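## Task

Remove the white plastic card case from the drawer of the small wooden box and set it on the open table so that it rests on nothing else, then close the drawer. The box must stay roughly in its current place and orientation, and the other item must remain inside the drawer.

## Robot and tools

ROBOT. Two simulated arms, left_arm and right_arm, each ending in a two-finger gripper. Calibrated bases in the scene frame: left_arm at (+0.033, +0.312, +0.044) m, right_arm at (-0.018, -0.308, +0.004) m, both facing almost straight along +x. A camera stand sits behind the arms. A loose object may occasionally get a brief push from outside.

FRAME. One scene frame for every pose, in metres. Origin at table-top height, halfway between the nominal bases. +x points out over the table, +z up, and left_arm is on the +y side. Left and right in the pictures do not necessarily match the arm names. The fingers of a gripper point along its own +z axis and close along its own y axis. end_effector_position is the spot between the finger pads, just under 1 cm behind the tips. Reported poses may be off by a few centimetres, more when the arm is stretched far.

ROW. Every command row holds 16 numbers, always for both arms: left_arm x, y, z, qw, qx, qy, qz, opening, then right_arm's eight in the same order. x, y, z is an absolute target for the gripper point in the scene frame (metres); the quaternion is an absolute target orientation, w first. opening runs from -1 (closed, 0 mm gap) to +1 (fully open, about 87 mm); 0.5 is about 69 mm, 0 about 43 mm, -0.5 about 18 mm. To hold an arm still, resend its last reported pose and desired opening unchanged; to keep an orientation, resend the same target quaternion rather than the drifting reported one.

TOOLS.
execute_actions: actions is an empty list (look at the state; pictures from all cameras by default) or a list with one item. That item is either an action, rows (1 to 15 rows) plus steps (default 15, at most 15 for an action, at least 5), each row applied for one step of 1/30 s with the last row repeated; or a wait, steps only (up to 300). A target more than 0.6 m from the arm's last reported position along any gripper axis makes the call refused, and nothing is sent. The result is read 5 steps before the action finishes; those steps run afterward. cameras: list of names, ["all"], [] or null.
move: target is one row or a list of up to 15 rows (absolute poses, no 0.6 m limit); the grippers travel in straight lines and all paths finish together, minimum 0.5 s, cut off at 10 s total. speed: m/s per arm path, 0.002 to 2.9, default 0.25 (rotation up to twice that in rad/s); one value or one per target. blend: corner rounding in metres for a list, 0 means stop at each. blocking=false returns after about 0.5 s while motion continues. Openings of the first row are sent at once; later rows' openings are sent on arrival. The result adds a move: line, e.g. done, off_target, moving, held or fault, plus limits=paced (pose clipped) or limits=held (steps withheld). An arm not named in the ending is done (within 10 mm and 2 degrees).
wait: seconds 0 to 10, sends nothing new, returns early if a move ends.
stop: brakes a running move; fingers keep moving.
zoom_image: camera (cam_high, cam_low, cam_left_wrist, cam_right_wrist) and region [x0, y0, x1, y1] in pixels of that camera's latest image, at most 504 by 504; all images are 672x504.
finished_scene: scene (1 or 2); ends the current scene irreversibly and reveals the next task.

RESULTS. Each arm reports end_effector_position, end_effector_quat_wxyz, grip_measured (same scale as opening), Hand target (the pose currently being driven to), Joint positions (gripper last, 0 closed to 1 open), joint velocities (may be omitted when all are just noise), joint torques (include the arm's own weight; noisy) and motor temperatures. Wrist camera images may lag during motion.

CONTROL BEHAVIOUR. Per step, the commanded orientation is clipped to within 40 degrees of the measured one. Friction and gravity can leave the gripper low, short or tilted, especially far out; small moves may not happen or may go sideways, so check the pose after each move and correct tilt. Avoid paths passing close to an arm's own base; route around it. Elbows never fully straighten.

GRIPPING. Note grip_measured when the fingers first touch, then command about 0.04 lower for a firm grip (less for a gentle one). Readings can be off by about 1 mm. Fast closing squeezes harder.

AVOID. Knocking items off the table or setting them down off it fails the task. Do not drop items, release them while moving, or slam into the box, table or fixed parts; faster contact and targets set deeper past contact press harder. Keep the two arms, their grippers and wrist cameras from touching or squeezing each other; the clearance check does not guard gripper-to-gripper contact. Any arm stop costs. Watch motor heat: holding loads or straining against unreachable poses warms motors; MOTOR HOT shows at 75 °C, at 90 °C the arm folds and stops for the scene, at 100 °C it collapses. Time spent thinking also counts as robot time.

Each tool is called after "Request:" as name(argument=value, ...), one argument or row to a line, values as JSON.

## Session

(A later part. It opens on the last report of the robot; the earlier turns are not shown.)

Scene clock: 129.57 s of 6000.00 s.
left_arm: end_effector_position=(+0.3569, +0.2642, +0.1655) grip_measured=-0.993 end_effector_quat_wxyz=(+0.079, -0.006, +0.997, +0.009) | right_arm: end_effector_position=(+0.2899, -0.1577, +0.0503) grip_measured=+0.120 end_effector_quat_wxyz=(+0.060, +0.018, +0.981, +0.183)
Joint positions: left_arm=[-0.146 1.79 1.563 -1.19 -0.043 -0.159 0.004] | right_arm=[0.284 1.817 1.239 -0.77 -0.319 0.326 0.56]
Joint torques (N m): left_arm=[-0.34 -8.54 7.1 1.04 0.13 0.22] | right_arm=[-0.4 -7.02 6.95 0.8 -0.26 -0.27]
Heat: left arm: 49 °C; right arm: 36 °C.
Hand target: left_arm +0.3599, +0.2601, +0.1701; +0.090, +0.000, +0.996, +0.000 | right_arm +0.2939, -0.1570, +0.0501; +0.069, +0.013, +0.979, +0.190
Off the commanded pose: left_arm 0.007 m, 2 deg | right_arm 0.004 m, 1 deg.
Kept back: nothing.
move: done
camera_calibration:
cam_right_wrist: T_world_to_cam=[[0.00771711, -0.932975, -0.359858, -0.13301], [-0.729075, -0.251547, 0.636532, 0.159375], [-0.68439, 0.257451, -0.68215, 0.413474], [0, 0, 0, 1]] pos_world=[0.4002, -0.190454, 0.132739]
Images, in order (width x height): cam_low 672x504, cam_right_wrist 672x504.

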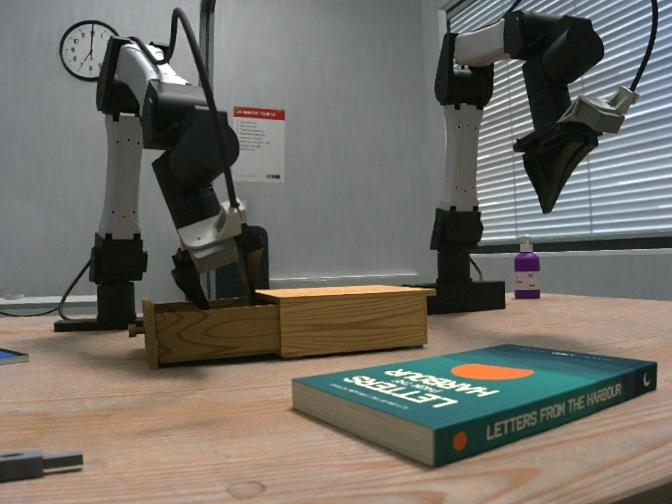

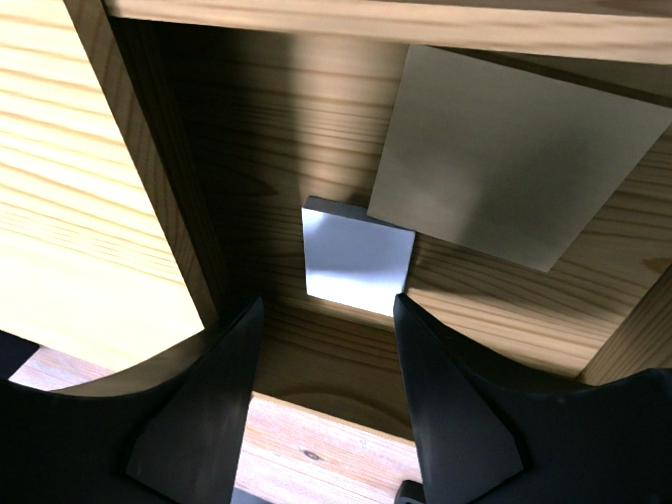

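Request:
move(
  target=[
    [0.36,0.26,0.17,0.09,0,0.996,0,-1,0.299,-0.160,0.030,0.0687,0.0134,0.979,0.190,0.12],
  ],
  speed=0.06,
  cameras=["cam_right_wrist","cam_low"],
)

Request:
zoom_image(
  camera="cam_low",
  region=[50, 200, 360, 400],
)

Scene clock: 130.50 s of 6000.00 s.
left_arm: end_effector_position=(+0.3569, +0.2642, +0.1655) grip_measured=-0.993 end_effector_quat_wxyz=(+0.079, -0.006, +0.997, +0.009) | right_arm: end_effector_position=(+0.2931, -0.1591, +0.0457) grip_measured=+0.120 end_effector_quat_wxyz=(+0.064, +0.020, +0.979, +0.191)
Joint positions: left_arm=[-0.146 1.79 1.563 -1.19 -0.043 -0.159 0.004] | right_arm=[0.27 1.824 1.224 -0.739 -0.336 0.321 0.56]
Joint torques (N m): left_arm=[-0.32 -8.55 7.1 1.04 0.13 0.23] | right_arm=[-0.38 -4.44 5.44 1.19 -0.16 -0.4]
Heat: left arm: 49 °C; right arm: 36 °C.
Hand target: left_arm +0.3599, +0.2601, +0.1701; +0.090, +0.000, +0.996, +0.000 | right_arm +0.2982, -0.1603, +0.0306; +0.068, +0.013, +0.979, +0.190
Off the commanded pose: left_arm 0.007 m, 2 deg | right_arm 0.017 m, 1 deg.
Kept back: nothing.
move: off_target (right_arm)
camera_calibration:
cam_right_wrist: T_world_to_cam=[[0.00500183, -0.92677, -0.375595, -0.133554], [-0.734487, -0.258292, 0.627546, 0.165152], [-0.678604, 0.272731, -0.681993, 0.41357], [0, 0, 0, 1]] pos_world=[0.40262, -0.193909, 0.128249]
Images, in order (width x height): cam_low 672x504, cam_right_wrist 672x504.

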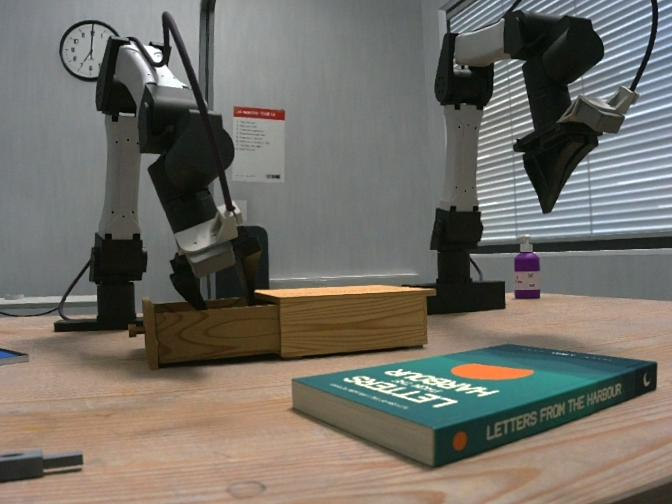

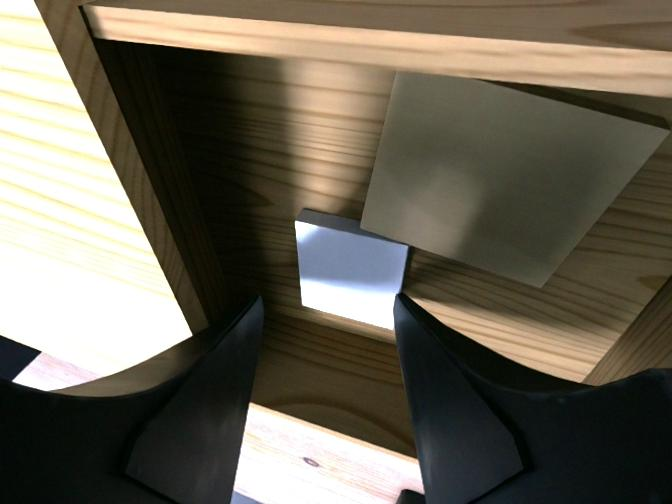

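Scaled by 1.626 from the camera's 672x504 image, which has a finer 960x720 frame.

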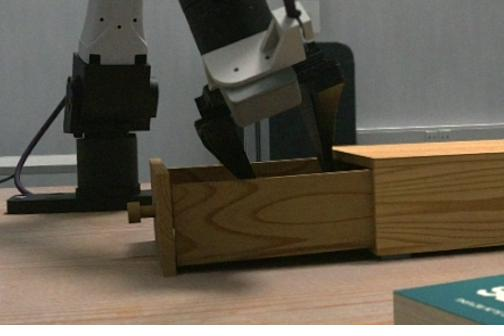

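Request:
move(
  target=[
    [0.36,0.26,0.17,0.09,0,0.996,0,-1,0.295,-0.165,0.12,0.0687,0.0134,0.979,0.190,0.12],
    [0.36,0.26,0.17,0.09,0,0.996,0,-1,0.297,-0.155,0.12,0.031,0.706,0.706,-0.031,0.28],
    [0.36,0.26,0.17,0.09,0,0.996,0,-1,0.297,-0.147,0.062,0.031,0.706,0.706,-0.031,0.28],
  ],
  speed=[0.15,0.5,0.12],
  cameras=["cam_right_wrist","cam_low"],
)

Request:
zoom_image(
  camera="cam_low",
  region=[50, 200, 360, 400],
)

Scene clock: 136.43 s of 6000.00 s.
left_arm: end_effector_position=(+0.3569, +0.2642, +0.1655) grip_measured=-0.993 end_effector_quat_wxyz=(+0.079, -0.006, +0.997, +0.009) | right_arm: end_effector_position=(+0.2948, -0.1474, +0.0678) grip_measured=+0.280 end_effector_quat_wxyz=(+0.024, +0.705, +0.708, -0.027)
Joint positions: left_arm=[-0.146 1.79 1.563 -1.19 -0.043 -0.159 0.004] | right_arm=[0.426 1.861 1.42 -1.161 0.065 1.963 0.64]
Joint torques (N m): left_arm=[-0.32 -8.55 7.12 1.04 0.11 0.22] | right_arm=[0.81 -5.98 6.9 0.11 0.24 -0.02]
Heat: left arm: 48 °C; right arm: 36 °C.
Hand target: left_arm +0.3599, +0.2601, +0.1701; +0.090, +0.000, +0.996, +0.000 | right_arm +0.2969, -0.1470, +0.0622; +0.031, +0.706, +0.707, -0.031
Off the commanded pose: left_arm 0.007 m, 2 deg | right_arm 0.006 m, 1 deg.
Kept back: nothing.
move: done
camera_calibration:
cam_right_wrist: T_world_to_cam=[[-0.999678, -0.0251141, 0.0036887, 0.289005], [-0.014721, 0.691988, 0.721759, 0.0770866], [-0.0206789, 0.721472, -0.692135, 0.299515], [0, 0, 0, 1]] pos_world=[0.29624, -0.262177, 0.150601]
Images, in order (width x height): cam_low 672x504, cam_right_wrist 672x504.

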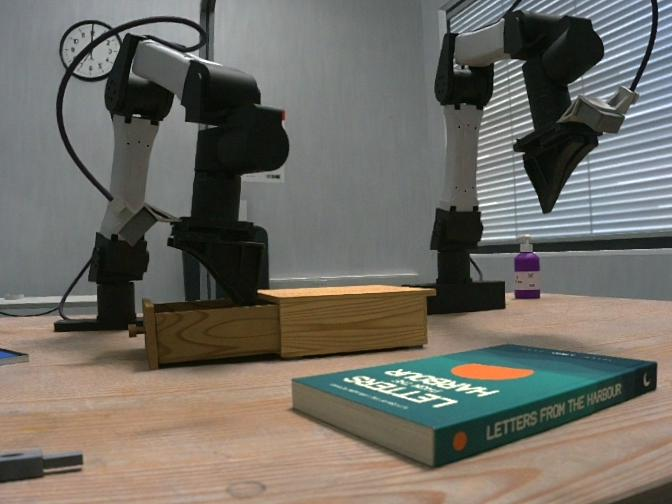

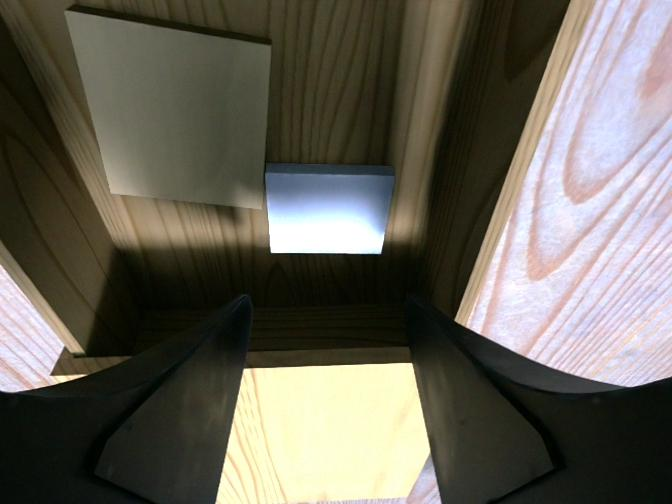

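Scaled by 1.626 from the camera's 672x504 image, which has a finer 960x720 frame.

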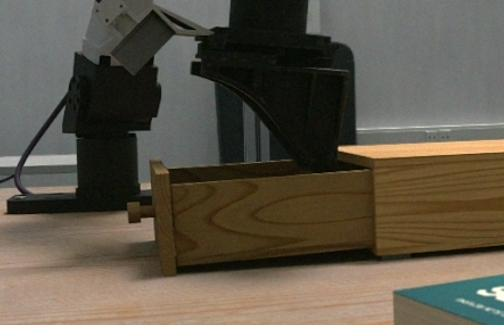

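Request:
move(
  target=[
    [0.36,0.26,0.17,0.09,0,0.996,0,-1,0.297,-0.149,0.025,0.031,0.706,0.706,-0.031,0.28],
  ],
  speed=0.06,
  cameras=["cam_right_wrist","cam_low"],
)

Request:
zoom_image(
  camera="cam_low",
  region=[50, 200, 360, 400],
)

Scene clock: 137.80 s of 6000.00 s.
left_arm: end_effector_position=(+0.3569, +0.2642, +0.1655) grip_measured=-0.993 end_effector_quat_wxyz=(+0.079, -0.006, +0.997, +0.009) | right_arm: end_effector_position=(+0.2953, -0.1472, +0.0323) grip_measured=+0.280 end_effector_quat_wxyz=(+0.025, +0.705, +0.708, -0.025)
Joint positions: left_arm=[-0.146 1.79 1.563 -1.19 -0.043 -0.159 0.004] | right_arm=[0.426 1.895 1.319 -1.022 0.065 1.964 0.64]
Joint torques (N m): left_arm=[-0.31 -8.54 7.1 1.04 0.11 0.22] | right_arm=[0.2 -5.83 6.23 0.12 0.24 -0.05]
Heat: left arm: 48 °C; right arm: 36 °C.
Hand target: left_arm +0.3599, +0.2601, +0.1701; +0.090, +0.000, +0.996, +0.000 | right_arm +0.2968, -0.1491, +0.0251; +0.031, +0.706, +0.706, -0.031
Off the commanded pose: left_arm 0.007 m, 2 deg | right_arm 0.008 m, 1 deg.
Kept back: nothing.
move: done
camera_calibration:
cam_right_wrist: T_world_to_cam=[[-0.999695, -0.0246922, -0.000234189, 0.289812], [-0.0172316, 0.690788, 0.722852, 0.103149], [-0.017687, 0.722635, -0.691003, 0.274103], [0, 0, 0, 1]] pos_world=[0.296349, -0.262174, 0.114913]
Images, in order (width x height): cam_low 672x504, cam_right_wrist 672x504.

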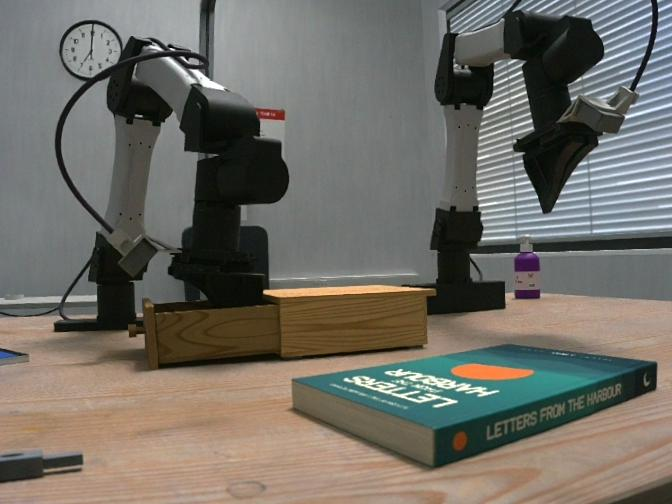

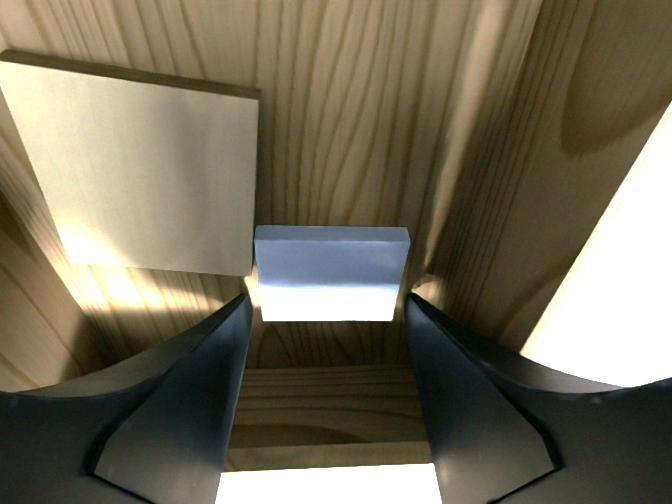

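Scaled by 1.626 from the camera's 672x504 image, which has a finer 960x720 frame.

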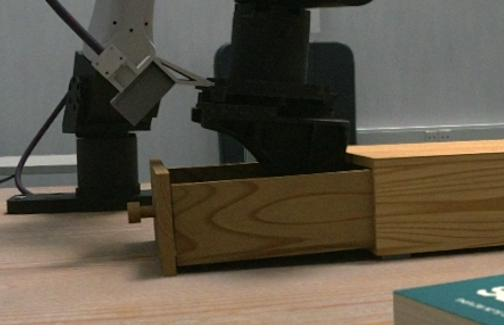

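Perfect straddle. Close.

Request:
move(
  target=[
    [0.36,0.26,0.17,0.09,0,0.996,0,-1,0.297,-0.149,0.024,0.031,0.706,0.706,-0.031,-0.15],
  ],
  speed=0.06,
  cameras=["cam_right_wrist"],
)

Scene clock: 138.73 s of 6000.00 s.
left_arm: end_effector_position=(+0.3569, +0.2642, +0.1655) grip_measured=-0.993 end_effector_quat_wxyz=(+0.079, -0.006, +0.997, +0.009) | right_arm: end_effector_position=(+0.2961, -0.1469, +0.0323) grip_measured=+0.079 end_effector_quat_wxyz=(+0.026, +0.705, +0.708, -0.024)
Joint positions: left_arm=[-0.146 1.79 1.563 -1.19 -0.043 -0.159 0.004] | right_arm=[0.426 1.895 1.319 -1.019 0.065 1.964 0.54]
Joint torques (N m): left_arm=[-0.29 -8.53 7.08 1.03 0.11 0.22] | right_arm=[0.2 -5.82 6 0.2 0.25 -0.06]
Heat: left arm: 48 °C; right arm: 36 °C.
Hand target: left_arm +0.3599, +0.2601, +0.1701; +0.090, +0.000, +0.996, +0.000 | right_arm +0.2968, -0.1490, +0.0241; +0.031, +0.706, +0.706, -0.031
Off the commanded pose: left_arm 0.007 m, 2 deg | right_arm 0.009 m, 1 deg.
Kept back: nothing.
move: done
camera_calibration:
cam_right_wrist: T_world_to_cam=[[-0.99969, -0.0247079, -0.00302114, 0.290636], [-0.0192392, 0.689948, 0.723604, 0.103373], [-0.0157943, 0.723437, -0.690209, 0.27346], [0, 0, 0, 1]] pos_world=[0.296854, -0.261972, 0.114821]
Images, in order (width x height): cam_right_wrist 672x504.

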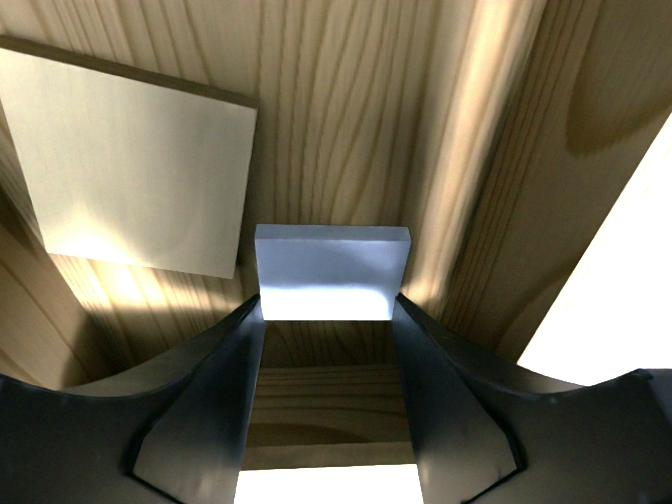

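Request:
move(
  target=[
    [0.36,0.26,0.17,0.09,0,0.996,0,-1,0.298,-0.150,0.14,0.031,0.706,0.706,-0.031,-0.1],
    [0.36,0.26,0.17,0.09,0,0.996,0,-1,0.46,-0.24,0.14,0.031,0.706,0.706,-0.031,-0.1],
    [0.36,0.26,0.17,0.09,0,0.996,0,-1,0.46,-0.24,0.045,0.031,0.706,0.706,-0.031,-0.1],
  ],
  speed=[0.1,0.2,0.12],
  cameras=["cam_right_wrist","cam_low","cam_high"],
)

Request:
zoom_image(
  camera="cam_low",
  region=[50, 240, 300, 420],
)

Scene clock: 143.33 s of 6000.00 s.
left_arm: end_effector_position=(+0.3569, +0.2642, +0.1655) grip_measured=-0.993 end_effector_quat_wxyz=(+0.079, -0.006, +0.997, +0.009) | right_arm: end_effector_position=(+0.4578, -0.2405, +0.0534) grip_measured=+0.079 end_effector_quat_wxyz=(+0.025, +0.712, +0.701, -0.025)
Joint positions: left_arm=[-0.146 1.79 1.563 -1.19 -0.043 -0.159 0.004] | right_arm=[0.11 2.468 2.322 -1.43 0.071 1.666 0.54]
Joint torques (N m): left_arm=[-0.29 -8.55 7.08 1.05 0.12 0.23] | right_arm=[0.79 -9.55 7.27 0.24 0.26 -0.25]
Heat: left arm: 47 °C; right arm: 36 °C.
Hand target: left_arm +0.3599, +0.2601, +0.1701; +0.090, +0.000, +0.996, +0.000 | right_arm +0.4599, -0.2400, +0.0451; +0.031, +0.706, +0.706, -0.031
Off the commanded pose: left_arm 0.007 m, 2 deg | right_arm 0.009 m, 1 deg.
Kept back: nothing.
move: done
camera_calibration:
cam_right_wrist: T_world_to_cam=[[-0.999983, -0.00572155, -0.00128973, 0.454663], [-0.00488677, 0.691185, 0.722661, 0.149587], [-0.0032433, 0.722655, -0.691201, 0.352326], [0, 0, 0, 1]] pos_world=[0.456529, -0.355401, 0.136013]
Images, in order (width x height): cam_high 672x504, cam_low 672x504, cam_right_wrist 672x504.

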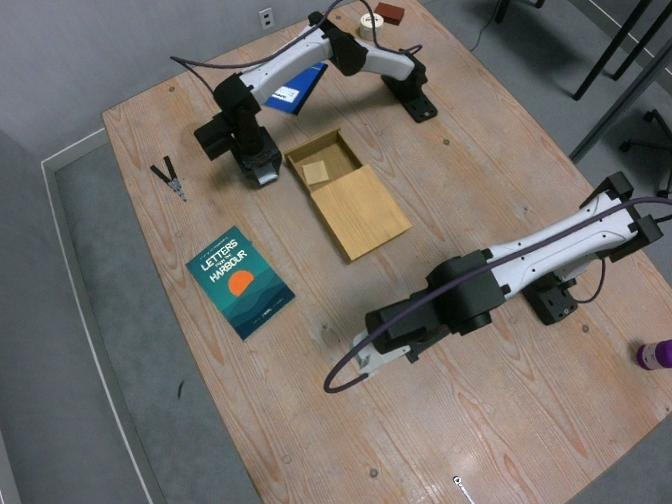

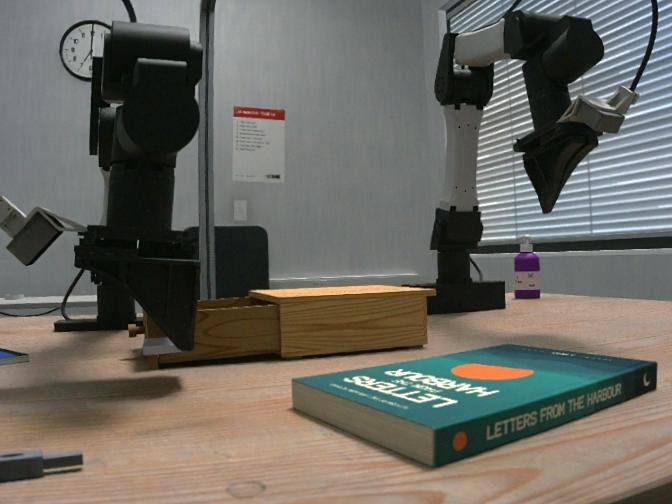

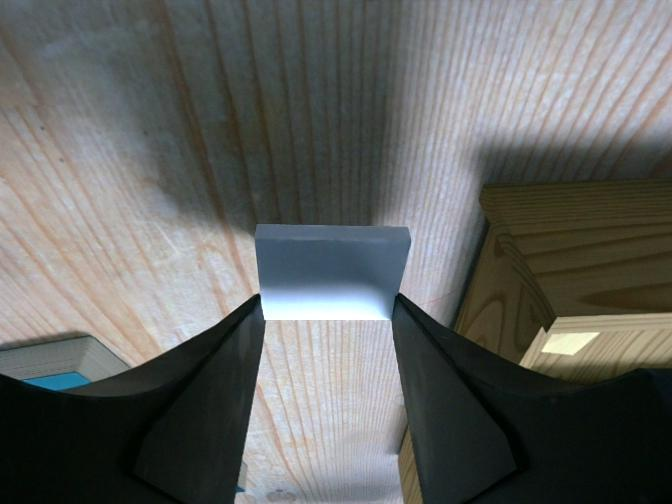

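Scaled by 2.016 from the camera's 672x504 image, which has a finer 960x720 frame.

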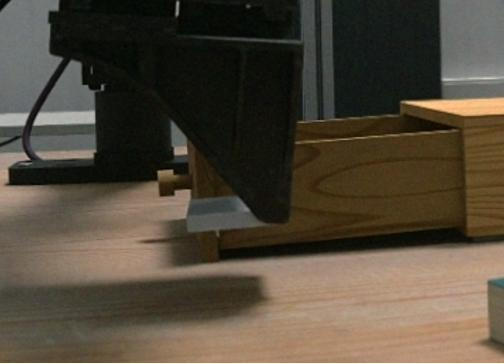

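Request:
move(
  target=[
    [0.36,0.26,0.17,0.09,0,0.996,0,-1,0.461,-0.24,0.022,0.031,0.706,0.706,-0.031,-0.1],
    [0.36,0.26,0.17,0.09,0,0.996,0,-1,0.461,-0.24,0.010,0.031,0.706,0.706,-0.031,-0.1],
  ],
  speed=[0.07,0.03],
  cameras=["cam_low"],
)

Request:
zoom_image(
  camera="cam_low",
  region=[50, 240, 300, 420],
)

Scene clock: 145.10 s of 6000.00 s.
left_arm: end_effector_position=(+0.3569, +0.2642, +0.1655) grip_measured=-0.993 end_effector_quat_wxyz=(+0.079, -0.006, +0.997, +0.009) | right_arm: end_effector_position=(+0.4591, -0.2405, +0.0228) grip_measured=+0.079 end_effector_quat_wxyz=(+0.026, +0.712, +0.702, -0.024)
Joint positions: left_arm=[-0.146 1.79 1.563 -1.19 -0.043 -0.159 0.004] | right_arm=[0.11 2.468 2.2 -1.307 0.071 1.665 0.54]
Joint torques (N m): left_arm=[-0.29 -8.53 7.08 1.04 0.11 0.23] | right_arm=[0.8 -9.33 6.31 0.36 0.26 -0.2]
Heat: left arm: 47 °C; right arm: 36 °C.
Hand target: left_arm +0.3599, +0.2601, +0.1701; +0.090, +0.000, +0.996, +0.000 | right_arm +0.4607, -0.2400, +0.0102; +0.031, +0.706, +0.706, -0.031
Off the commanded pose: left_arm 0.007 m, 2 deg | right_arm 0.013 m, 1 deg.
Kept back: nothing.
move: off_target (right_arm)
Images, in order (width x height): cam_low 672x504.

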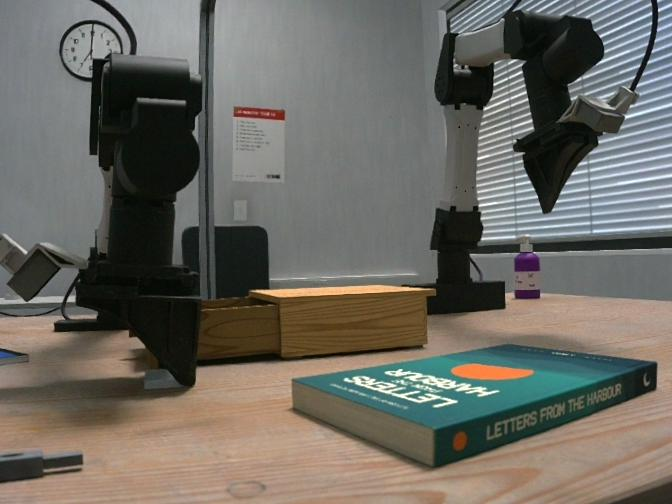

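Scaled by 2.016 from the camera's 672x504 image, which has a finer 960x720 frame.

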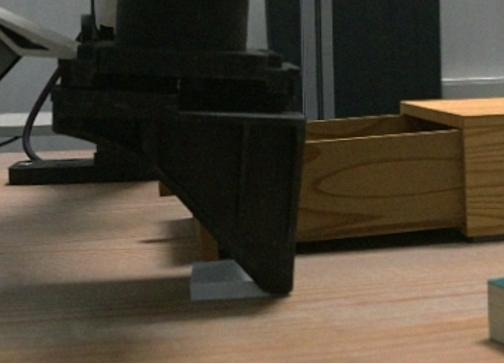

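Request:
move(
  target=[
    [0.36,0.26,0.17,0.09,0,0.996,0,-1,0.461,-0.24,0.018,0.031,0.706,0.706,-0.031,0.35],
    [0.36,0.26,0.17,0.09,0,0.996,0,-1,0.461,-0.245,0.13,0.031,0.706,0.706,-0.031,0.35],
    [0.36,0.22,0.17,0.09,0,0.996,0,-1,0.324,-0.34,0.11,-0.062,0.704,0.704,0.062,0.0],
    [0.36,0.2,0.17,0.09,0,0.996,0,-1,0.324,-0.335,0.042,-0.062,0.704,0.704,0.062,0.0],
  ],
  speed=[0.05,0.12,0.25,0.15],
  cameras=["cam_low","cam_right_wrist","cam_high"],
)

Request:
zoom_image(
  camera="cam_low",
  region=[50, 240, 300, 420],
)

Request:
zoom_image(
  camera="cam_high",
  region=[200, 100, 450, 350],
)

Scene clock: 160.53 s of 6000.00 s.
left_arm: end_effector_position=(+0.3560, +0.2003, +0.1687) grip_measured=-0.993 end_effector_quat_wxyz=(+0.088, +0.003, +0.996, -0.006) | right_arm: end_effector_position=(+0.3208, -0.3379, +0.0429) grip_measured=+0.000 end_effector_quat_wxyz=(-0.065, +0.705, +0.704, +0.056)
Joint positions: left_arm=[-0.315 1.823 1.617 -1.193 -0.043 -0.309 0.004] | right_arm=[-0.259 1.963 1.406 -1.076 -0.161 1.279 0.5]
Joint torques (N m): left_arm=[-0.24 -6.9 8.61 0.88 -0.17 0.08] | right_arm=[0.72 -7.73 6.42 0.16 -0.12 -0.1]
Heat: left arm: 46 °C; right arm: 38 °C.
Hand target: left_arm +0.3600, +0.2000, +0.1700; +0.090, +0.000, +0.996, +0.000 | right_arm +0.3239, -0.3350, +0.0421; -0.062, +0.704, +0.705, +0.062
Off the commanded pose: left_arm 0.004 m, 1 deg | right_arm 0.004 m, 1 deg.
Kept back: nothing.
move: done; target 3's new opening was sent with right_arm's hand 0.014 m and 3 deg from that target
camera_calibration:
cam_right_wrist: T_world_to_cam=[[-0.99979, -0.0189501, 0.00782748, 0.312153], [-0.00262248, 0.496829, 0.867845, 0.151167], [-0.0203347, 0.867642, -0.496774, 0.461116], [0, 0, 0, 1]] pos_world=[0.32186, -0.469272, 0.095438]
Images, in order (width x height): cam_high 672x504, cam_low 672x504, cam_right_wrist 672x504.

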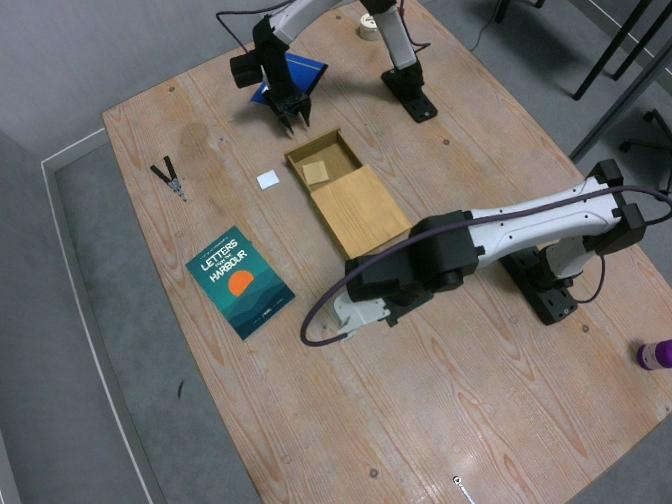

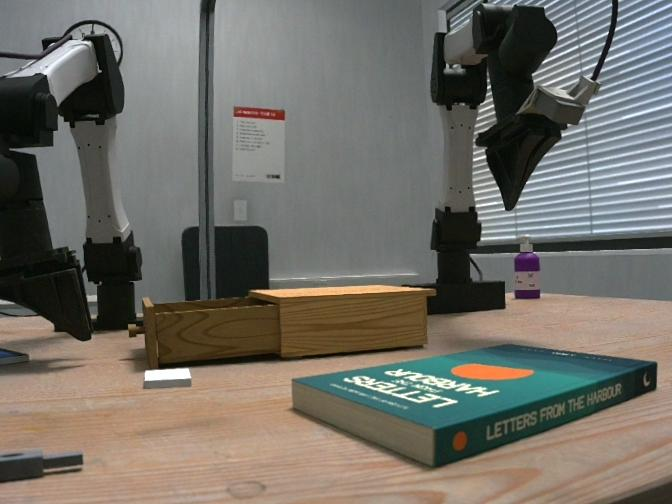

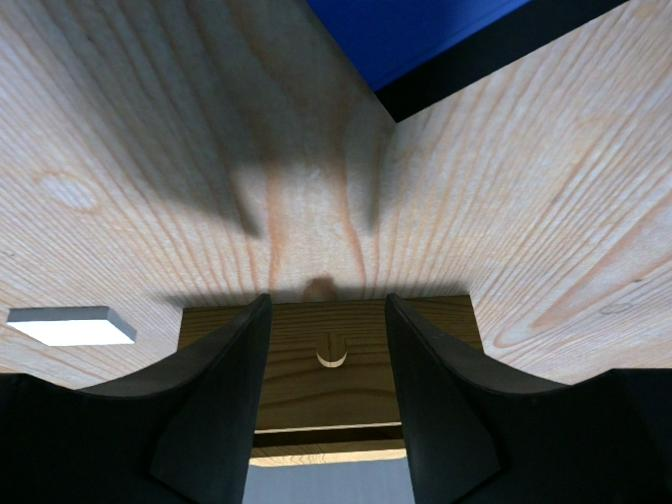

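Scaled by 2.016 from the camera's 672x504 image, which has a finer 960x720 frame.

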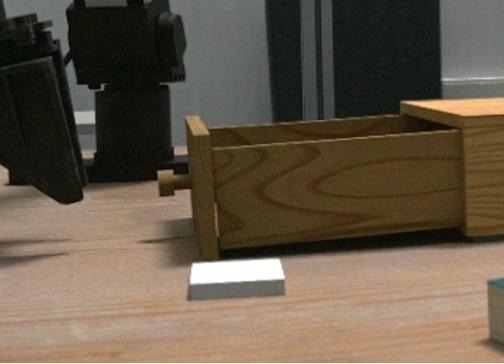

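Scaled by 2.016 from the camera's 672x504 image, which has a finer 960x720 frame.

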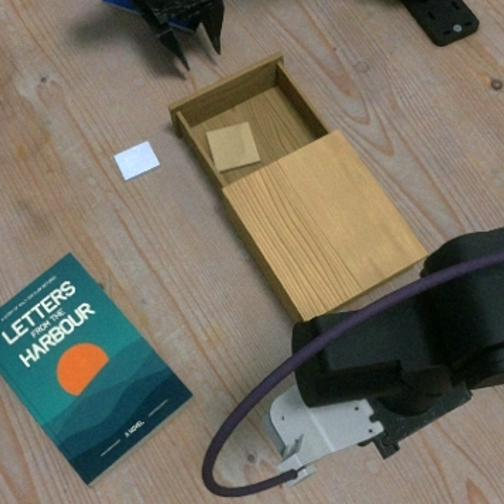

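Request:
move(
  target=[
    [0.36,0.2,0.17,0.09,0,0.996,0,-1,0.324,-0.292,0.042,-0.062,0.704,0.704,0.062,0.0],
    [0.36,0.2,0.17,0.09,0,0.996,0,-1,0.324,-0.292,0.042,-0.062,0.704,0.704,0.062,-0.9],
    [0.36,0.2,0.17,0.09,0,0.996,0,-1,0.325,-0.25,0.042,-0.062,0.704,0.704,0.062,-0.9],
  ],
  speed=[0.08,0.06,0.05],
  cameras=["cam_low","cam_high"],
)

Request:
zoom_image(
  camera="cam_low",
  region=[130, 240, 440, 400],
)

Request:
zoom_image(
  camera="cam_high",
  region=[200, 100, 450, 350],
)

Scene clock: 163.37 s of 6000.00 s.
left_arm: end_effector_position=(+0.3559, +0.2003, +0.1687) grip_measured=-0.993 end_effector_quat_wxyz=(+0.088, +0.003, +0.996, -0.006) | right_arm: end_effector_position=(+0.3198, -0.2556, +0.0310) grip_measured=-0.596 end_effector_quat_wxyz=(-0.077, +0.703, +0.705, +0.043)
Joint positions: left_arm=[-0.315 1.823 1.617 -1.194 -0.043 -0.31 0.004] | right_arm=[-0.024 1.946 1.331 -1.014 -0.167 1.509 0.202]
Joint torques (N m): left_arm=[-0.21 -6.95 8.62 0.85 -0.16 0.06] | right_arm=[1.35 -10.4 5.9 0.21 -0.14 0.09]
Motor temperatures (°C): left_arm=[25 46 40 30 24 26 23] | right_arm=[25 39 31 27 27 27 28]
Heat: left arm: 46 °C; right arm: 39 °C.
Hand target: left_arm +0.3599, +0.2000, +0.1700; +0.090, +0.000, +0.996, +0.000 | right_arm +0.3247, -0.2501, +0.0419; -0.063, +0.704, +0.705, +0.062
Off the commanded pose: left_arm 0.004 m, 1 deg | right_arm 0.013 m, 3 deg.
Kept back: nothing.
move: off_target (right_arm); target 2's new opening was sent with right_arm's hand 0.013 m and 3 deg from that target
Images, in order (width x height): cam_high 672x504, cam_low 672x504.

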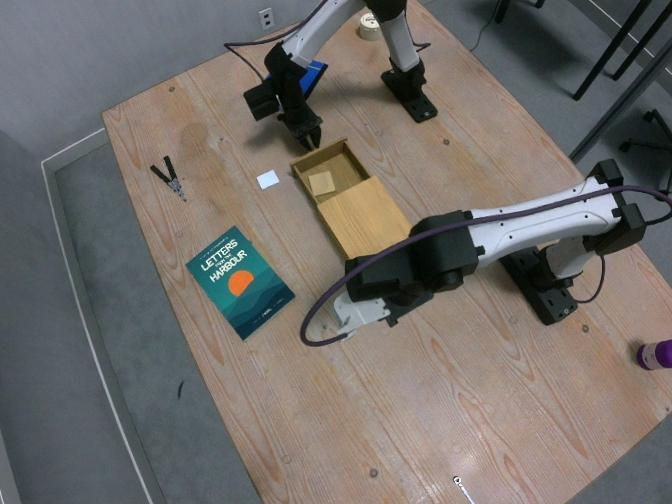

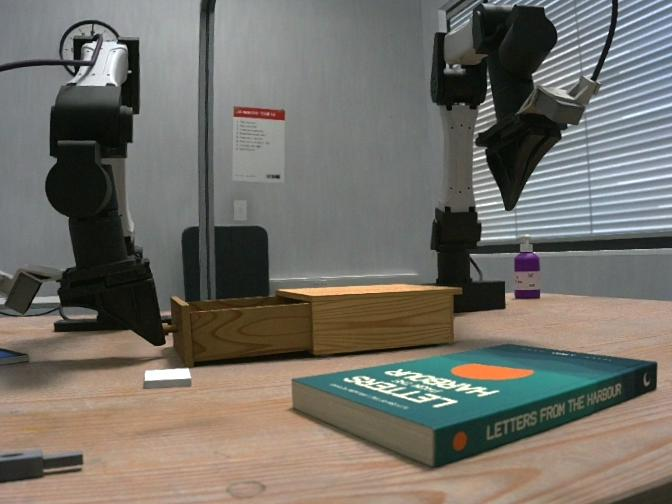

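Scaled by 1.626 from the camera's 672x504 image, which has a finer 960x720 frame.

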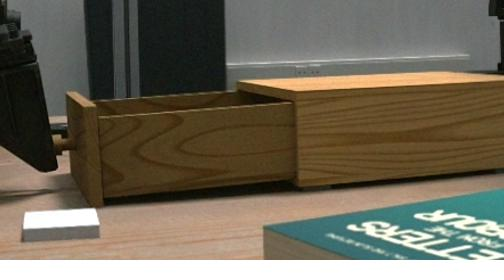

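Scaled by 2.016 from the camera's 672x504 image, which has a finer 960x720 frame.

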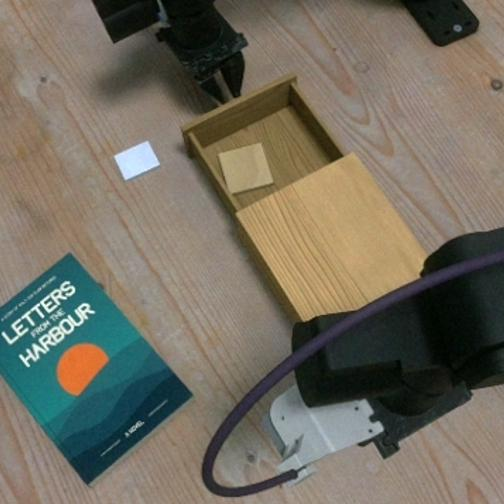

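Request:
move(
  target=[
    [0.315,0.16,0.12,0.0898,-0.006,0.9935,-0.0695,-1,0.325,-0.25,0.042,-0.062,0.704,0.704,0.062,-0.9],
    [0.315,0.16,0.05,0.0898,-0.006,0.9935,-0.0695,-1,0.325,-0.25,0.042,-0.062,0.704,0.704,0.062,-0.9],
    [0.315,0.078,0.05,0.0898,-0.006,0.9935,-0.0695,-1,0.325,-0.245,0.042,-0.062,0.704,0.704,0.062,-0.9],
  ],
  speed=[0.2,0.15,0.06],
  cameras=["all"],
)

Request:
zoom_image(
  camera="cam_low",
  region=[130, 240, 440, 400],
)

Request:
zoom_image(
  camera="cam_high",
  region=[200, 100, 450, 350],
)

Scene clock: 167.67 s of 6000.00 s.
left_arm: end_effector_position=(+0.3090, +0.1036, +0.0487) grip_measured=-0.993 end_effector_quat_wxyz=(+0.084, -0.002, +0.996, -0.034) | right_arm: end_effector_position=(+0.3205, -0.2546, +0.0312) grip_measured=-0.596 end_effector_quat_wxyz=(-0.073, +0.706, +0.703, +0.041)
Joint positions: left_arm=[-0.595 1.904 1.231 -0.721 -0.038 -0.6 0.003] | right_arm=[-0.017 1.943 1.331 -1.013 -0.159 1.523 0.202]
Joint torques (N m): left_arm=[-2.09 -6.94 8.62 1.47 0.38 -0.16] | right_arm=[2.09 -10.41 5.74 0.22 -0.22 0.12]
Heat: left arm: 46 °C; right arm: 39 °C.
Hand target: left_arm +0.3142, +0.0789, +0.0513; +0.089, -0.005, +0.994, -0.070 | right_arm +0.3247, -0.2451, +0.0420; -0.063, +0.704, +0.705, +0.062
Off the commanded pose: left_arm 0.026 m, 4 deg | right_arm 0.015 m, 3 deg.
Kept back: nothing.
move: off_target (left_arm, right_arm)
camera_calibration:
cam_left_wrist: T_world_to_cam=[[-0.00151818, -0.998448, 0.0556741, 0.0992523], [-0.776458, 0.0362611, 0.629125, 0.23024], [-0.630167, -0.0422735, -0.775308, 0.38152], [0, 0, 0, 1]] pos_world=[0.419344, 0.106878, 0.14542]
cam_right_wrist: T_world_to_cam=[[-0.998951, -0.0204055, 0.0410037, 0.311933], [0.0250616, 0.505813, 0.862279, 0.113534], [-0.0383355, 0.862402, -0.504771, 0.387773], [0, 0, 0, 1]] pos_world=[0.323626, -0.385478, 0.0850478]

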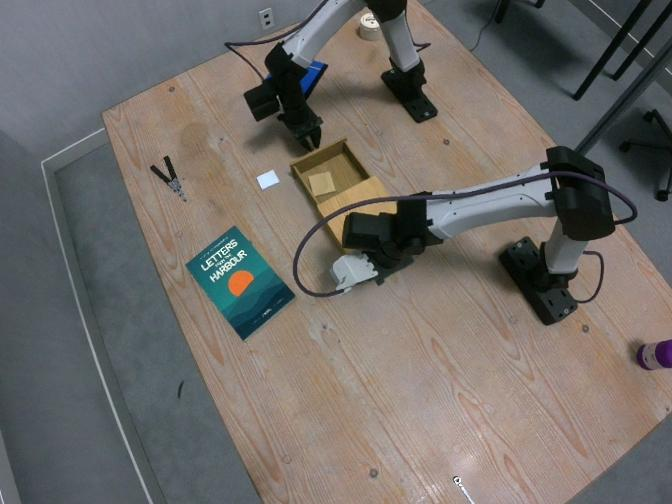

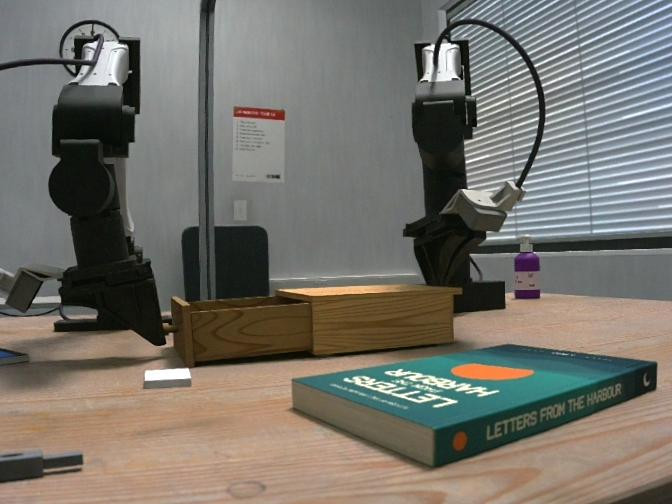

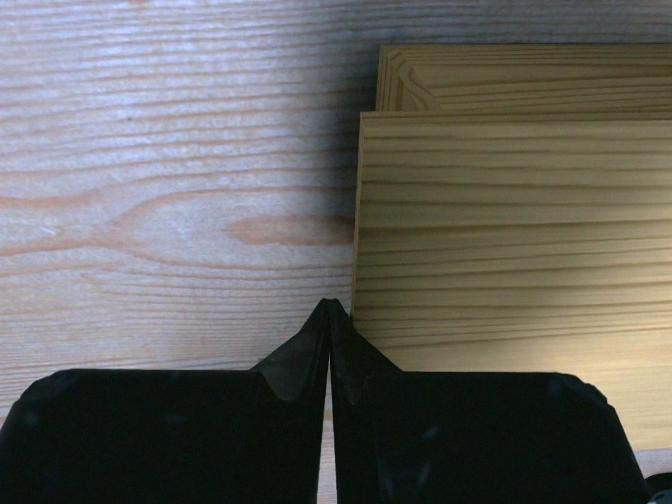

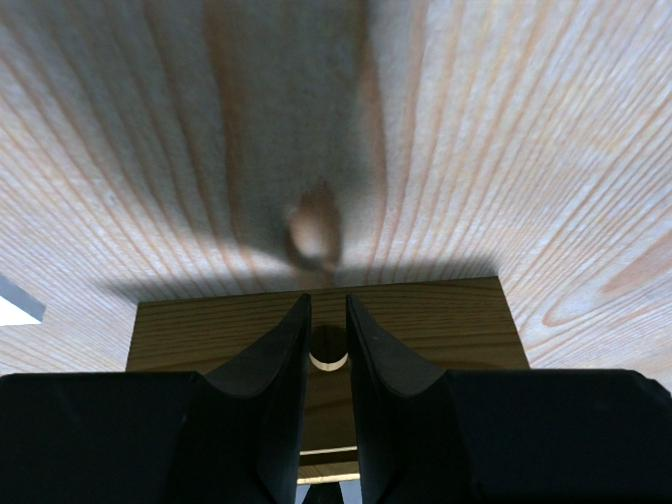

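Scaled by 1.626 from the camera's 672x504 image, which has a finer 960x720 frame.

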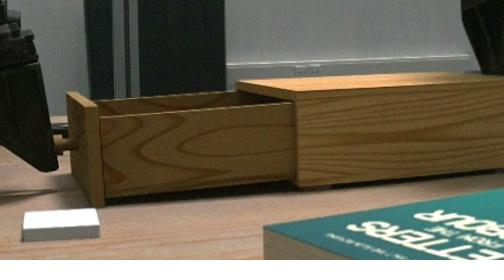

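Scaled by 2.016 from the camera's 672x504 image, which has a finer 960x720 frame.

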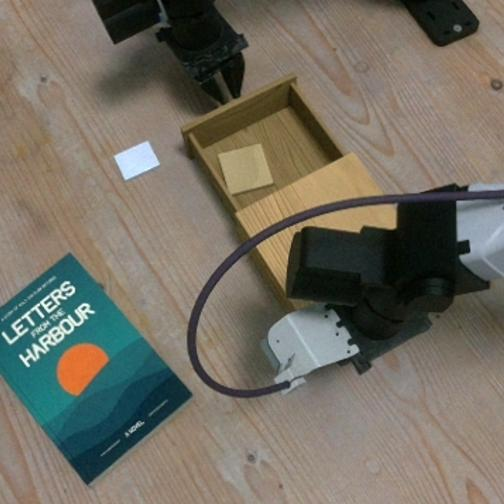

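Request:
move(
  target=[
    [0.315,0.068,0.05,0.0898,-0.006,0.9935,-0.0695,-1,0.325,-0.17,0.042,-0.062,0.704,0.704,0.062,-0.9],
  ],
  speed=0.05,
  cameras=["cam_low","cam_high"],
)

Request:
zoom_image(
  camera="cam_low",
  region=[130, 240, 440, 400],
)

Request:
zoom_image(
  camera="cam_high",
  region=[200, 100, 450, 350],
)

Scene clock: 169.73 s of 6000.00 s.
left_arm: end_effector_position=(+0.3038, +0.1085, +0.0518) grip_measured=-0.993 end_effector_quat_wxyz=(+0.075, -0.002, +0.997, -0.009) | right_arm: end_effector_position=(+0.3221, -0.2183, +0.0313) grip_measured=-0.596 end_effector_quat_wxyz=(-0.018, +0.721, +0.693, +0.001)
Joint positions: left_arm=[-0.608 1.912 1.258 -0.784 -0.072 -0.611 0.003] | right_arm=[0.155 1.918 1.331 -1.003 -0.03 1.735 0.202]
Joint torques (N m): left_arm=[-2.84 -6.54 8.77 1.87 0.63 -0.29] | right_arm=[5.96 -7.88 7.42 0.35 -1.36 0.01]
Heat: left arm: 46 °C; right arm: 39 °C.
Hand target: left_arm +0.3129, +0.0704, +0.0534; +0.088, -0.004, +0.994, -0.069 | right_arm +0.3224, -0.1734, +0.0439; -0.063, +0.703, +0.706, +0.058
Off the commanded pose: left_arm 0.042 m, 7 deg | right_arm 0.050 m, 9 deg.
Kept back: nothing.
move: off_target (left_arm, right_arm)
Images, in order (width x height): cam_high 672x504, cam_low 672x504.

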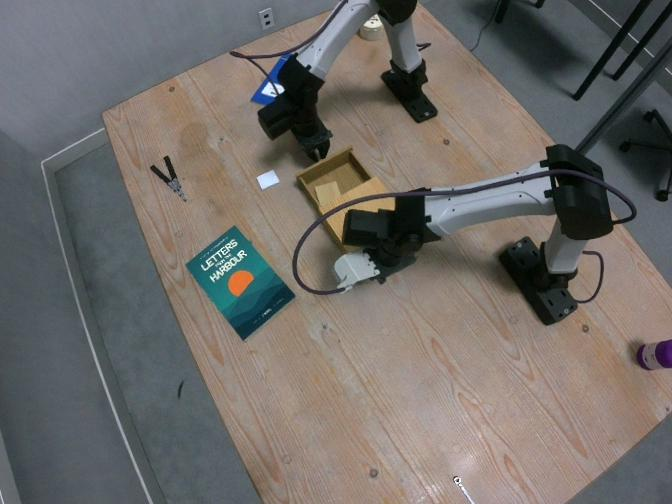

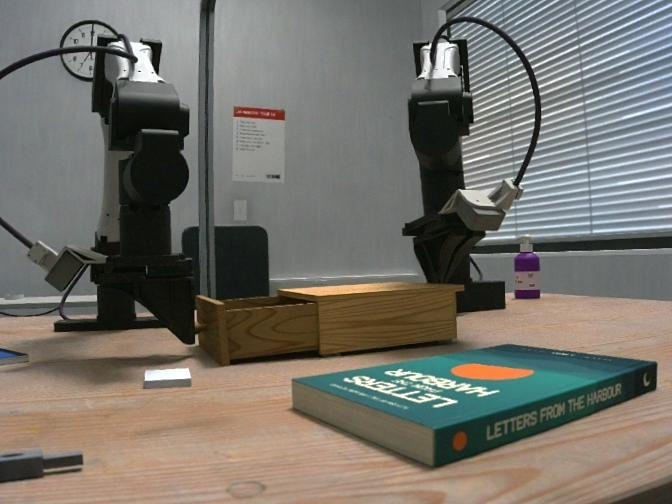

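Scaled by 1.626 from the camera's 672x504 image, which has a finer 960x720 frame.

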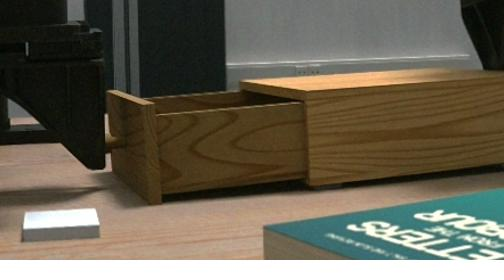

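Scaled by 2.016 from the camera's 672x504 image, which has a finer 960x720 frame.

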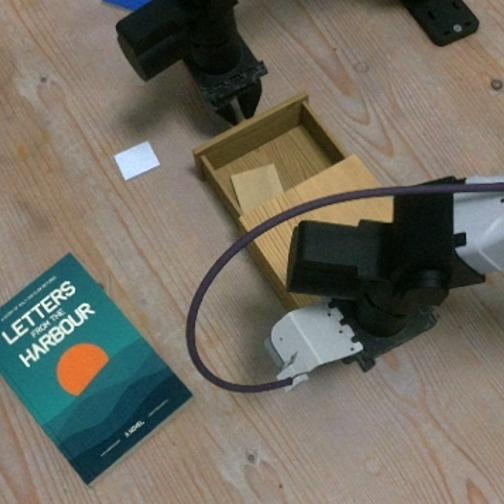

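Request:
move(
  target=[
    [0.318,0.05,0.05,0.0898,-0.006,0.9935,-0.0695,-1,0.325,-0.135,0.036,-0.062,0.704,0.704,0.062,-0.9],
  ],
  speed=0.04,
  cameras=["cam_low","cam_high"],
)

Request:
zoom_image(
  camera="cam_low",
  region=[130, 240, 440, 400],
)

Request:
zoom_image(
  camera="cam_high",
  region=[200, 100, 450, 350],
)

Scene clock: 171.33 s of 6000.00 s.
left_arm: end_effector_position=(+0.3028, +0.1013, +0.0492) grip_measured=-0.993 end_effector_quat_wxyz=(+0.067, +0.003, +0.998, +0.012) | right_arm: end_effector_position=(+0.3195, -0.1702, +0.0344) grip_measured=-0.597 end_effector_quat_wxyz=(-0.027, +0.716, +0.697, +0.022)
Joint positions: left_arm=[-0.639 1.96 1.315 -0.831 -0.099 -0.633 0.003] | right_arm=[0.272 1.918 1.335 -0.977 -0.07 1.84 0.202]
Joint torques (N m): left_arm=[-3.02 -7.41 9.58 1.99 0.8 -0.38] | right_arm=[4.15 -5.63 8.88 0.5 -0.95 0.05]
Heat: left arm: 46 °C; right arm: 39 °C.
Hand target: left_arm +0.3149, +0.0535, +0.0554; +0.086, -0.002, +0.994, -0.068 | right_arm +0.3230, -0.1369, +0.0376; -0.062, +0.704, +0.705, +0.060
Off the commanded pose: left_arm 0.054 m, 10 deg | right_arm 0.036 m, 6 deg.
Kept back: nothing.
move: off_target (left_arm, right_arm)
Images, in order (width x height): cam_high 672x504, cam_low 672x504.

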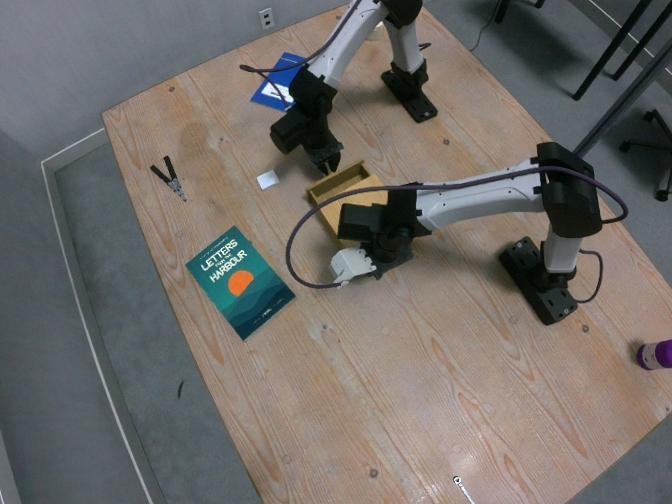

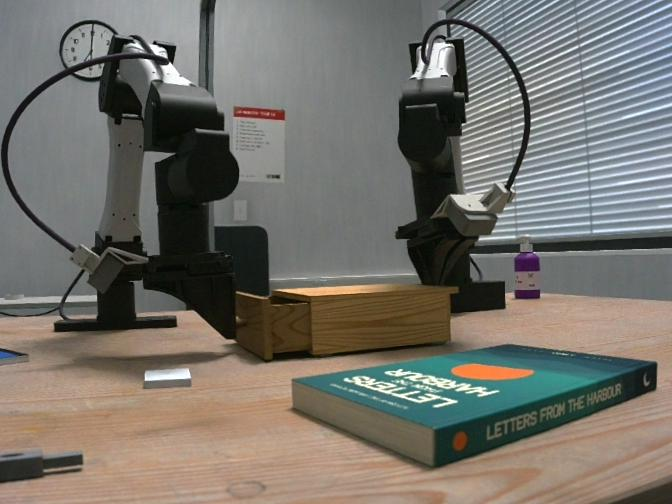

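Scaled by 1.626 from the camera's 672x504 image, which has a finer 960x720 frame.

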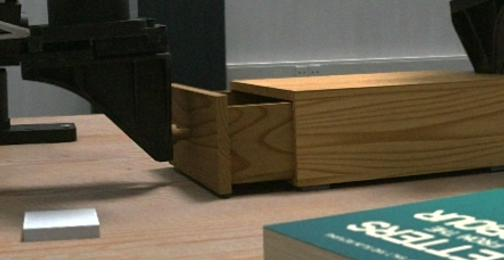

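Scaled by 2.016 from the camera's 672x504 image, which has a finer 960x720 frame.

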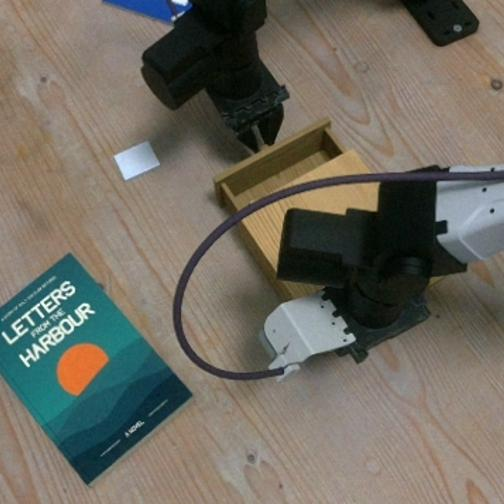

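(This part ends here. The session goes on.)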